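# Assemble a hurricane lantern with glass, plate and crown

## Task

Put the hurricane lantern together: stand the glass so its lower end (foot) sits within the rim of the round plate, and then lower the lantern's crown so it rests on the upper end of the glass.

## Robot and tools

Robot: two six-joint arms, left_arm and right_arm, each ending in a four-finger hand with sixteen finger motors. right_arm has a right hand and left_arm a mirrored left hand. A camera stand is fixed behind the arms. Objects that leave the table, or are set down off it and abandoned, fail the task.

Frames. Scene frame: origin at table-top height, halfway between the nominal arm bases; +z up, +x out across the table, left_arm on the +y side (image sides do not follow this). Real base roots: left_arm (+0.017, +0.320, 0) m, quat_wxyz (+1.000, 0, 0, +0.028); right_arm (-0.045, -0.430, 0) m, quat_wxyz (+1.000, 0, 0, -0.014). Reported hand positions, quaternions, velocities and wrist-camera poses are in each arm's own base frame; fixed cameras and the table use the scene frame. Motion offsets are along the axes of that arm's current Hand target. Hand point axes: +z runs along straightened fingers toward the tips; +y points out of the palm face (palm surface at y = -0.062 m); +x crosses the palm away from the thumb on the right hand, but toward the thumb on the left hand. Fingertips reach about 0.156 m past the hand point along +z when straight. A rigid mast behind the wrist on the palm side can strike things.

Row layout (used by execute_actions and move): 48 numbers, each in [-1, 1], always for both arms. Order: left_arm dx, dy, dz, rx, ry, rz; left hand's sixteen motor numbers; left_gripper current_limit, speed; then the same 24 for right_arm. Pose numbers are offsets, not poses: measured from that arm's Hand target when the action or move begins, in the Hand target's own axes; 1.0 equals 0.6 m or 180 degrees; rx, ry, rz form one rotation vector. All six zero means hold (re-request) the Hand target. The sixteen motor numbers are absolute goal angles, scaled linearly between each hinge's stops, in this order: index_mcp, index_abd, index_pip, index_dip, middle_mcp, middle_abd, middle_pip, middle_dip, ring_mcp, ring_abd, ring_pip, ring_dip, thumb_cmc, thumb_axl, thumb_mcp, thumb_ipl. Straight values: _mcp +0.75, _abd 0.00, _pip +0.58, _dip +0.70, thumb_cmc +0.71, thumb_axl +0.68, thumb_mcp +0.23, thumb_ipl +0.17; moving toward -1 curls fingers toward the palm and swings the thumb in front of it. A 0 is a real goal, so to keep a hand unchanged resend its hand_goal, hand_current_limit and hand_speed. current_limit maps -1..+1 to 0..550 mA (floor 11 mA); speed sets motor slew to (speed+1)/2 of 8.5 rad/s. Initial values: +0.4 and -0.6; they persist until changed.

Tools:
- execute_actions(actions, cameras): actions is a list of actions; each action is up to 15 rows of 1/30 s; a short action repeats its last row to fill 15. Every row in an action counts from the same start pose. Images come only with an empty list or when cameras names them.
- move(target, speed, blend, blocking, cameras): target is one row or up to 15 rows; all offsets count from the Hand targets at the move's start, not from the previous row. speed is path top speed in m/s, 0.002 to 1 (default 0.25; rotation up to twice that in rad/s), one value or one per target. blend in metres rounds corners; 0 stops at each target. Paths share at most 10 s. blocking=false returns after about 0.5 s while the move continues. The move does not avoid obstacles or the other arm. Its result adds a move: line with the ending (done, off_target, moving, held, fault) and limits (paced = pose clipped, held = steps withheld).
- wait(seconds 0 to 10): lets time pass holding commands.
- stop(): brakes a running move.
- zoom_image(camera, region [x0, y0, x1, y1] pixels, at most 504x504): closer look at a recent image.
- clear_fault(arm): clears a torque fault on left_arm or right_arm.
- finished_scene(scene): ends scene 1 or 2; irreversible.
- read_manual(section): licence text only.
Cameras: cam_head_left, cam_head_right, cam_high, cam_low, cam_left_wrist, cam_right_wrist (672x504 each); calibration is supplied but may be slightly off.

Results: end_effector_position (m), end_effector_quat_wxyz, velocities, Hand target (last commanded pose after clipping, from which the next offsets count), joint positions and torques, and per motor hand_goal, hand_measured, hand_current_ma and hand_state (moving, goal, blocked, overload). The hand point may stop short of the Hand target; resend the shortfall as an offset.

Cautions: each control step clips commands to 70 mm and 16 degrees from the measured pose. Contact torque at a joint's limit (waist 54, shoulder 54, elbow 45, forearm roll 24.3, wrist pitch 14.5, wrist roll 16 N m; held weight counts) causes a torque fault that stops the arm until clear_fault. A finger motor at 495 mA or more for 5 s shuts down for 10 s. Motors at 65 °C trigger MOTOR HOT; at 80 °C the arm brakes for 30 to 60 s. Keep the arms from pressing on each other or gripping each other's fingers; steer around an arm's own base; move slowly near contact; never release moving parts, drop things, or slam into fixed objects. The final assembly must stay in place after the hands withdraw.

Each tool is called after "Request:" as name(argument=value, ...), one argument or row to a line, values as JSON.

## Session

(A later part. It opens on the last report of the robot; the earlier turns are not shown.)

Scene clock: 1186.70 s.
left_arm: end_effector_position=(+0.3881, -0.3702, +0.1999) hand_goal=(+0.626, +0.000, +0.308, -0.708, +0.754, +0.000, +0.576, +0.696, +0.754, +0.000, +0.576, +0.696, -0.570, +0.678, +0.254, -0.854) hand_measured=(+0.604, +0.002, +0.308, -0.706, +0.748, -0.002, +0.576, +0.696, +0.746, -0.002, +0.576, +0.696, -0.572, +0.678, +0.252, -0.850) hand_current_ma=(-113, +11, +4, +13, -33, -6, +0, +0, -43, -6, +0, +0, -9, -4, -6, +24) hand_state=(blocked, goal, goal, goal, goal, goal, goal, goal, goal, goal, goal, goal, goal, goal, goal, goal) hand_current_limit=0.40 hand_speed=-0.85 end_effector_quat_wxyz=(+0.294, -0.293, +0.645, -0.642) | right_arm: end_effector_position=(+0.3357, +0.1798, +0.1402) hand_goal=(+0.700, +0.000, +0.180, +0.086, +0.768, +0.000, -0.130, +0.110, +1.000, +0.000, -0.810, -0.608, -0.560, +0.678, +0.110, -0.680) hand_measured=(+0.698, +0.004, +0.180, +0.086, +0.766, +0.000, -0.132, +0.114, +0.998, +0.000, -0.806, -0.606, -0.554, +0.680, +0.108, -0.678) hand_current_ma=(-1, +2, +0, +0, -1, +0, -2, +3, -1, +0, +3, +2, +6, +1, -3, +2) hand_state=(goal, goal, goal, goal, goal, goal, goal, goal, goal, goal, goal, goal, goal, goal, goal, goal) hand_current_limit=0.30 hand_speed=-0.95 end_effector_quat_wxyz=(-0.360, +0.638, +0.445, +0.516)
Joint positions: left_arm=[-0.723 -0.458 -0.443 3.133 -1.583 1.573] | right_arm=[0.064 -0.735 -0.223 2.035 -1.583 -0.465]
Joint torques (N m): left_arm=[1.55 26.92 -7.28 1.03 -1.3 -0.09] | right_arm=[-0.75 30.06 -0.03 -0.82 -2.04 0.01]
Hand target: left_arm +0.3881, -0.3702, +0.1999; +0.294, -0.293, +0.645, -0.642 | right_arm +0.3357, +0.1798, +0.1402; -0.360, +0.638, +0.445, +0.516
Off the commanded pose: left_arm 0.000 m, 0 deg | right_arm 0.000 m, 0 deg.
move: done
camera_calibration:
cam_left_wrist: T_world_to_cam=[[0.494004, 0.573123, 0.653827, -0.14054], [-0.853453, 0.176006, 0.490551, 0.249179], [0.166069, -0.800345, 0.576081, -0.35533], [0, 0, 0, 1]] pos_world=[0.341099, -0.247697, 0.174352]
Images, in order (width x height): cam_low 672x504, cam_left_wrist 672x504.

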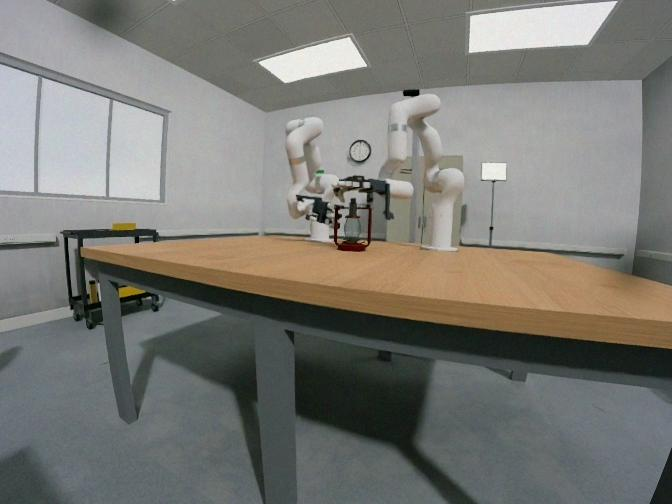

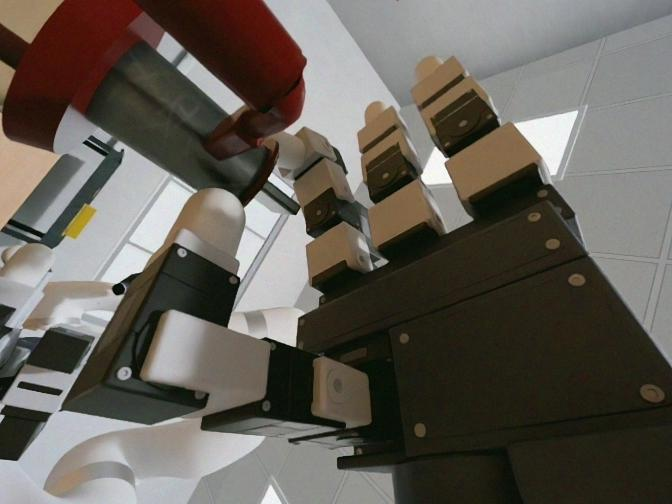

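Request:
move(
  target=[
    [0,-0.02,0,0,0,0,0.604,0,0.308,-0.709,0.754,0,0.576,0.696,0.754,0,0.576,0.696,-0.571,0.678,0.253,-0.854,0.4,-0.85,0,0,0,0,0,0,0.70,0,0.18,0.085,0.767,0,-0.13,0.11,1.0,0,-0.81,-0.609,-0.56,0.678,0.11,-0.68,0.3,-0.95],
  ],
  speed=0.02,
  cameras=["cam_low", "cam_left_wrist"],
)

Request:
zoom_image(
  camera="cam_low",
  region=[310, 180, 400, 280],
)

Scene clock: 1192.90 s.
left_arm: end_effector_position=(+0.3881, -0.3702, +0.2118) hand_goal=(+0.604, +0.000, +0.308, -0.708, +0.754, +0.000, +0.576, +0.696, +0.754, +0.000, +0.576, +0.696, -0.570, +0.678, +0.254, -0.854) hand_measured=(+0.596, +0.002, +0.308, -0.706, +0.748, -0.002, +0.576, +0.696, +0.746, -0.002, +0.576, +0.696, -0.572, +0.678, +0.252, -0.850) hand_current_ma=(-38, +11, +4, +13, -33, -6, +0, +0, -43, -6, +0, +0, -9, -4, -6, +24) hand_state=(goal, goal, goal, goal, goal, goal, goal, goal, goal, goal, goal, goal, goal, goal, goal, goal) hand_current_limit=0.40 hand_speed=-0.85 end_effector_quat_wxyz=(+0.294, -0.293, +0.645, -0.642) | right_arm: end_effector_position=(+0.3357, +0.1798, +0.1402) hand_goal=(+0.700, +0.000, +0.180, +0.086, +0.768, +0.000, -0.130, +0.110, +1.000, +0.000, -0.810, -0.608, -0.560, +0.678, +0.110, -0.680) hand_measured=(+0.698, +0.004, +0.180, +0.086, +0.766, +0.000, -0.132, +0.114, +0.998, +0.000, -0.806, -0.606, -0.554, +0.680, +0.108, -0.678) hand_current_ma=(-1, +2, +0, +0, -1, +0, -2, +3, -1, +0, +3, +2, +6, +1, -3, +2) hand_state=(goal, goal, goal, goal, goal, goal, goal, goal, goal, goal, goal, goal, goal, goal, goal, goal) hand_current_limit=0.30 hand_speed=-0.95 end_effector_quat_wxyz=(-0.360, +0.638, +0.445, +0.516)
Joint positions: left_arm=[-0.723 -0.417 -0.436 3.133 -1.549 1.573] | right_arm=[0.064 -0.735 -0.223 2.035 -1.583 -0.465]
Joint torques (N m): left_arm=[0.27 27.48 -7.16 0.48 -0.96 0.13] | right_arm=[-0.03 29.85 -0.39 -1.23 -1.97 0.03]
Hand target: left_arm +0.3881, -0.3702, +0.2119; +0.294, -0.293, +0.645, -0.642 | right_arm +0.3357, +0.1798, +0.1402; -0.360, +0.638, +0.445, +0.516
Off the commanded pose: left_arm 0.000 m, 0 deg | right_arm 0.000 m, 0 deg.
move: done
camera_calibration:
cam_left_wrist: T_world_to_cam=[[0.493958, 0.57312, 0.653865, -0.148312], [-0.853458, 0.175865, 0.490592, 0.243301], [0.166176, -0.800378, 0.576004, -0.362215], [0, 0, 0, 1]] pos_world=[0.341099, -0.247697, 0.186252]
Images, in order (width x height): cam_low 672x504, cam_left_wrist 672x504.

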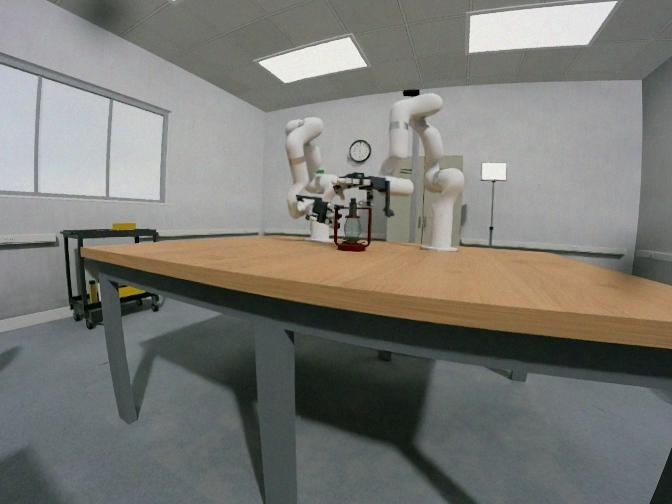

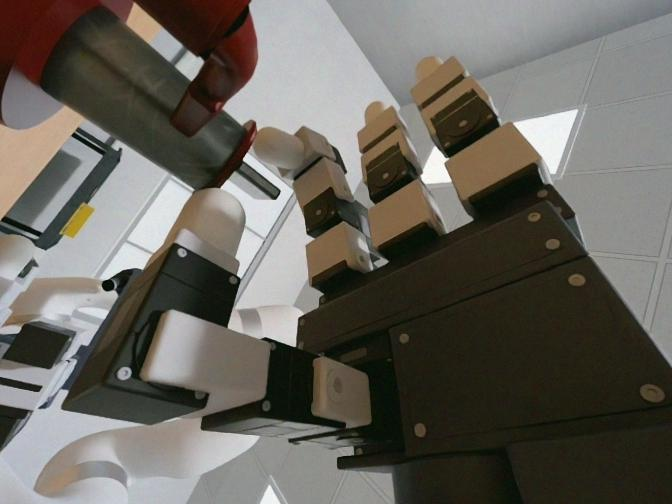

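Scaled by 5.040.

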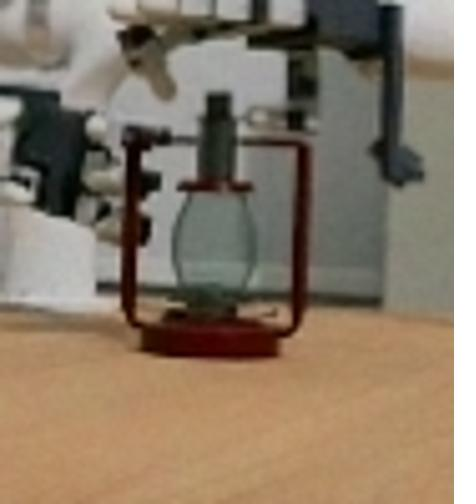

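Request:
move(
  target=[
    [0,-0.04,0,0,0,0,0.604,0,0.308,-0.709,0.754,0,0.576,0.696,0.754,0,0.576,0.696,-0.571,0.678,0.253,-0.854,0.4,-0.85,0,0,0,0,0,0,0.70,0,0.18,0.085,0.767,0,-0.13,0.11,1.0,0,-0.81,-0.609,-0.56,0.678,0.11,-0.68,0.3,-0.95],
    [0,-0.15,0,0,0,0,0.604,0,0.308,-0.709,0.754,0,0.576,0.696,0.754,0,0.576,0.696,-0.571,0.678,0.253,-0.854,0.4,-0.85,0,0,0,0,0,0,0.70,0,0.18,0.085,0.767,0,-0.13,0.11,1.0,0,-0.81,-0.609,-0.56,0.678,0.11,-0.68,0.3,-0.95],
  ],
  speed=[0.025, 0.06],
  cameras=["all"],
)

Request:
zoom_image(
  camera="cam_low",
  region=[310, 180, 400, 280],
)

Scene clock: 1203.70 s.
left_arm: end_effector_position=(+0.3882, -0.3706, +0.3018) hand_goal=(+0.604, +0.000, +0.308, -0.708, +0.754, +0.000, +0.576, +0.696, +0.754, +0.000, +0.576, +0.696, -0.570, +0.678, +0.254, -0.854) hand_measured=(+0.596, +0.002, +0.308, -0.706, +0.748, -0.002, +0.576, +0.696, +0.746, -0.002, +0.576, +0.696, -0.572, +0.678, +0.252, -0.850) hand_current_ma=(-38, +11, +4, +13, -33, -6, +0, +0, -43, -6, +0, +0, -9, -4, -6, +23) hand_state=(goal, goal, goal, goal, goal, goal, goal, goal, goal, goal, goal, goal, goal, goal, goal, goal) hand_current_limit=0.40 hand_speed=-0.85 end_effector_quat_wxyz=(+0.294, -0.293, +0.645, -0.642) | right_arm: end_effector_position=(+0.3357, +0.1798, +0.1402) hand_goal=(+0.700, +0.000, +0.180, +0.086, +0.768, +0.000, -0.130, +0.110, +1.000, +0.000, -0.810, -0.608, -0.560, +0.678, +0.110, -0.680) hand_measured=(+0.698, +0.004, +0.180, +0.086, +0.766, +0.000, -0.132, +0.114, +0.998, +0.000, -0.806, -0.606, -0.554, +0.680, +0.108, -0.678) hand_current_ma=(-1, +2, +0, +0, -1, +0, -2, +3, -1, +0, +3, +2, +6, +1, -3, +2) hand_state=(goal, goal, goal, goal, goal, goal, goal, goal, goal, goal, goal, goal, goal, goal, goal, goal) hand_current_limit=0.30 hand_speed=-0.95 end_effector_quat_wxyz=(-0.360, +0.638, +0.445, +0.516)
Joint positions: left_arm=[-0.724 -0.124 -0.421 3.132 -1.271 1.576] | right_arm=[0.064 -0.735 -0.223 2.035 -1.583 -0.465]
Joint torques (N m): left_arm=[-0.79 21.6 -12.12 -0.17 -1.02 0.03] | right_arm=[0.51 27.61 -0.08 -0.38 -1.96 0.18]
Hand target: left_arm +0.3882, -0.3706, +0.3019; +0.294, -0.293, +0.645, -0.642 | right_arm +0.3357, +0.1798, +0.1402; -0.360, +0.638, +0.445, +0.516
Off the commanded pose: left_arm 0.000 m, 0 deg | right_arm 0.000 m, 0 deg.
move: done
camera_calibration:
cam_left_wrist: T_world_to_cam=[[0.493958, 0.57312, 0.653865, -0.207038], [-0.853458, 0.175865, 0.490592, 0.199286], [0.166176, -0.800378, 0.576004, -0.414313], [0, 0, 0, 1]] pos_world=[0.341199, -0.247997, 0.276252]
cam_right_wrist: T_world_to_cam=[[0.521681, -0.384896, -0.761383, 0.0301455], [-0.788094, -0.559204, -0.257293, 0.352547], [-0.326737, 0.734266, -0.59506, 0.182646], [0, 0, 0, 1]] pos_world=[0.321791, 0.074638, 0.222345]

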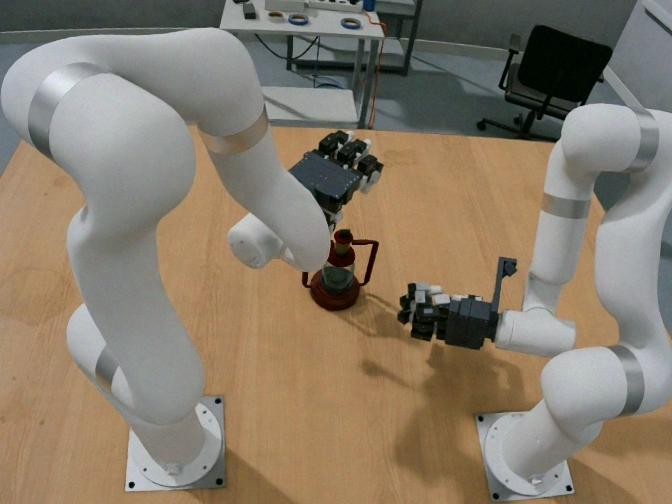

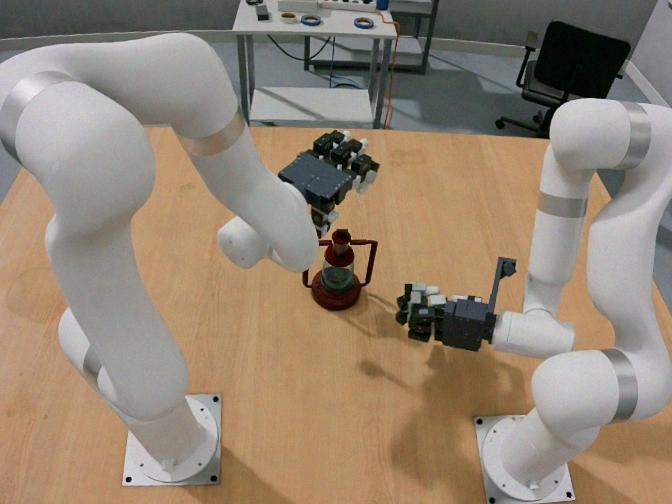

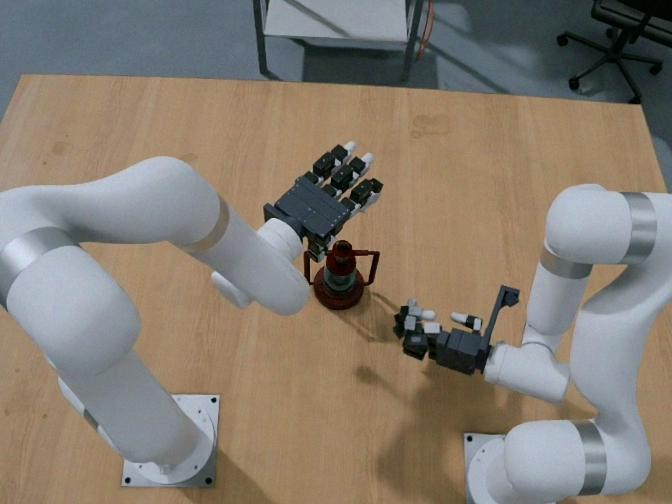

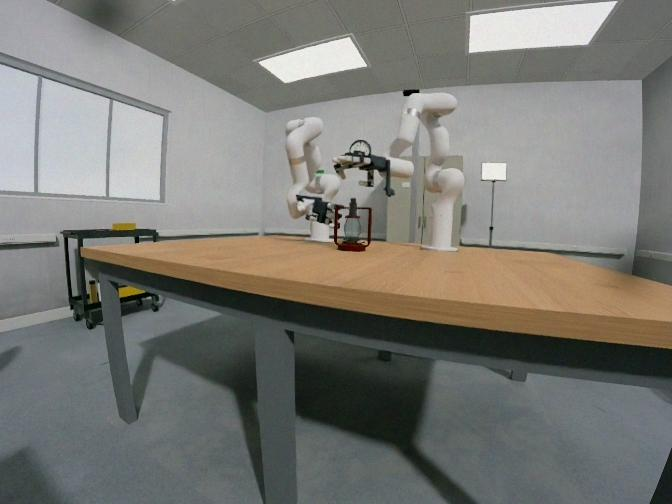

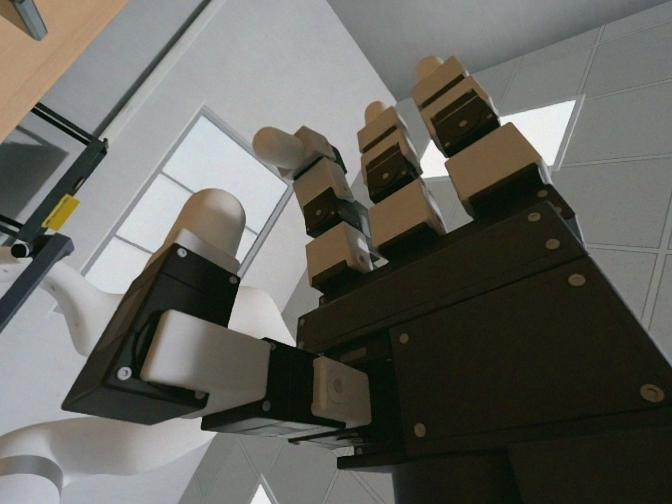

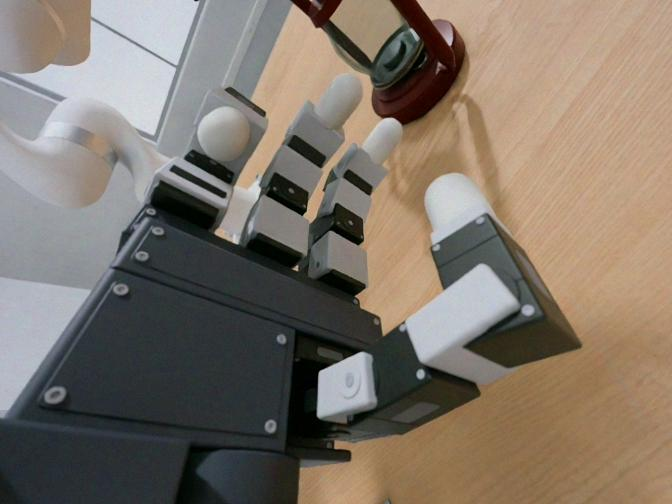

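Scaled by 5.040.

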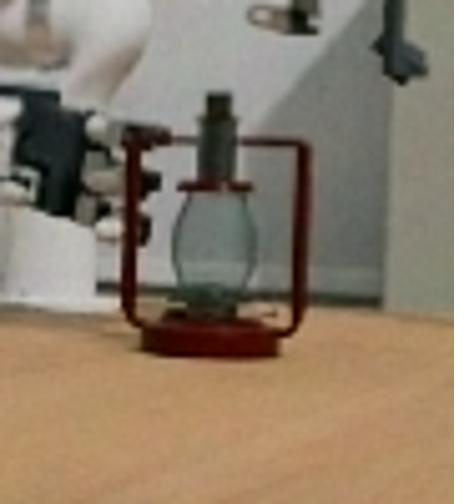

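Request:
zoom_image(
  camera="cam_right_wrist",
  region=[280, 0, 480, 150],
)

Request:
zoom_image(
  camera="cam_high",
  region=[290, 220, 400, 320],
)

Request:
zoom_image(
  camera="cam_head_right",
  region=[290, 220, 400, 320],
)

Scaled by 2.520.

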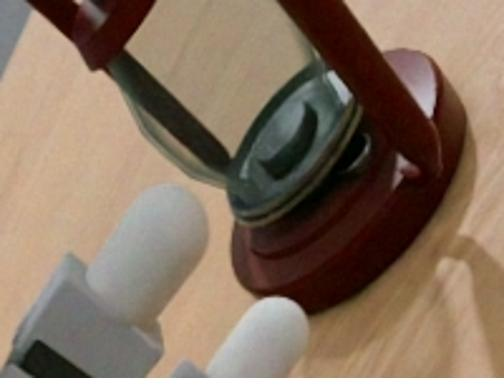

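Scaled by 4.582.

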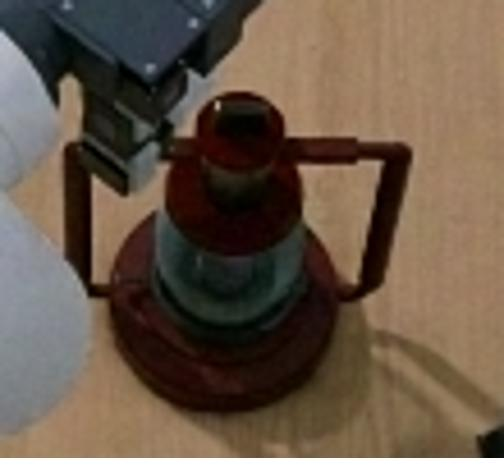

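Scaled by 4.582.

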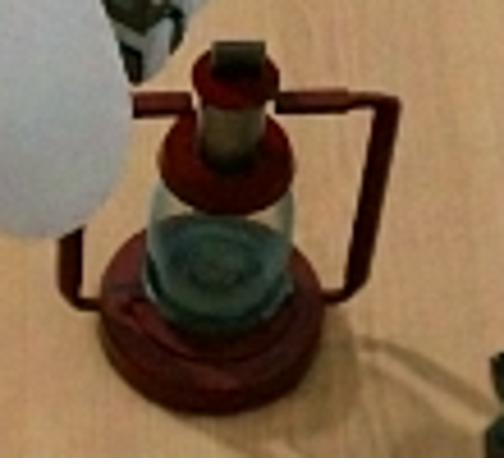

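Request:
zoom_image(
  camera="cam_right_wrist",
  region=[360, 10, 470, 130],
)

Request:
zoom_image(
  camera="cam_low",
  region=[330, 215, 376, 255],
)

Request:
zoom_image(
  camera="cam_head_left",
  region=[290, 220, 390, 320],
)

Scaled by 4.200.

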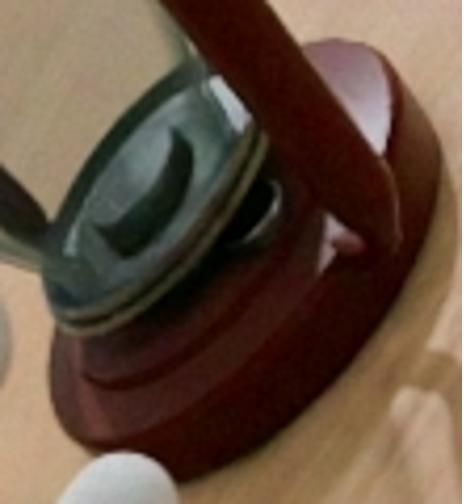

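Scaled by 10.957.

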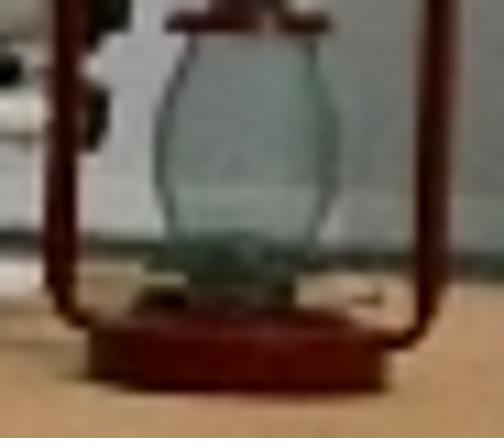

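Scaled by 5.040.

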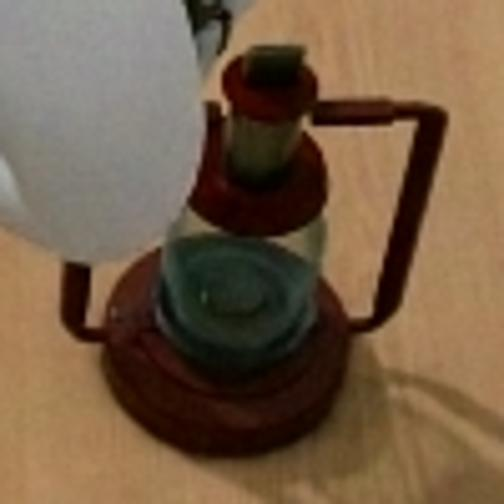

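Request:
finished_scene(
  scene=2,
)

The scene is finished: the task was done.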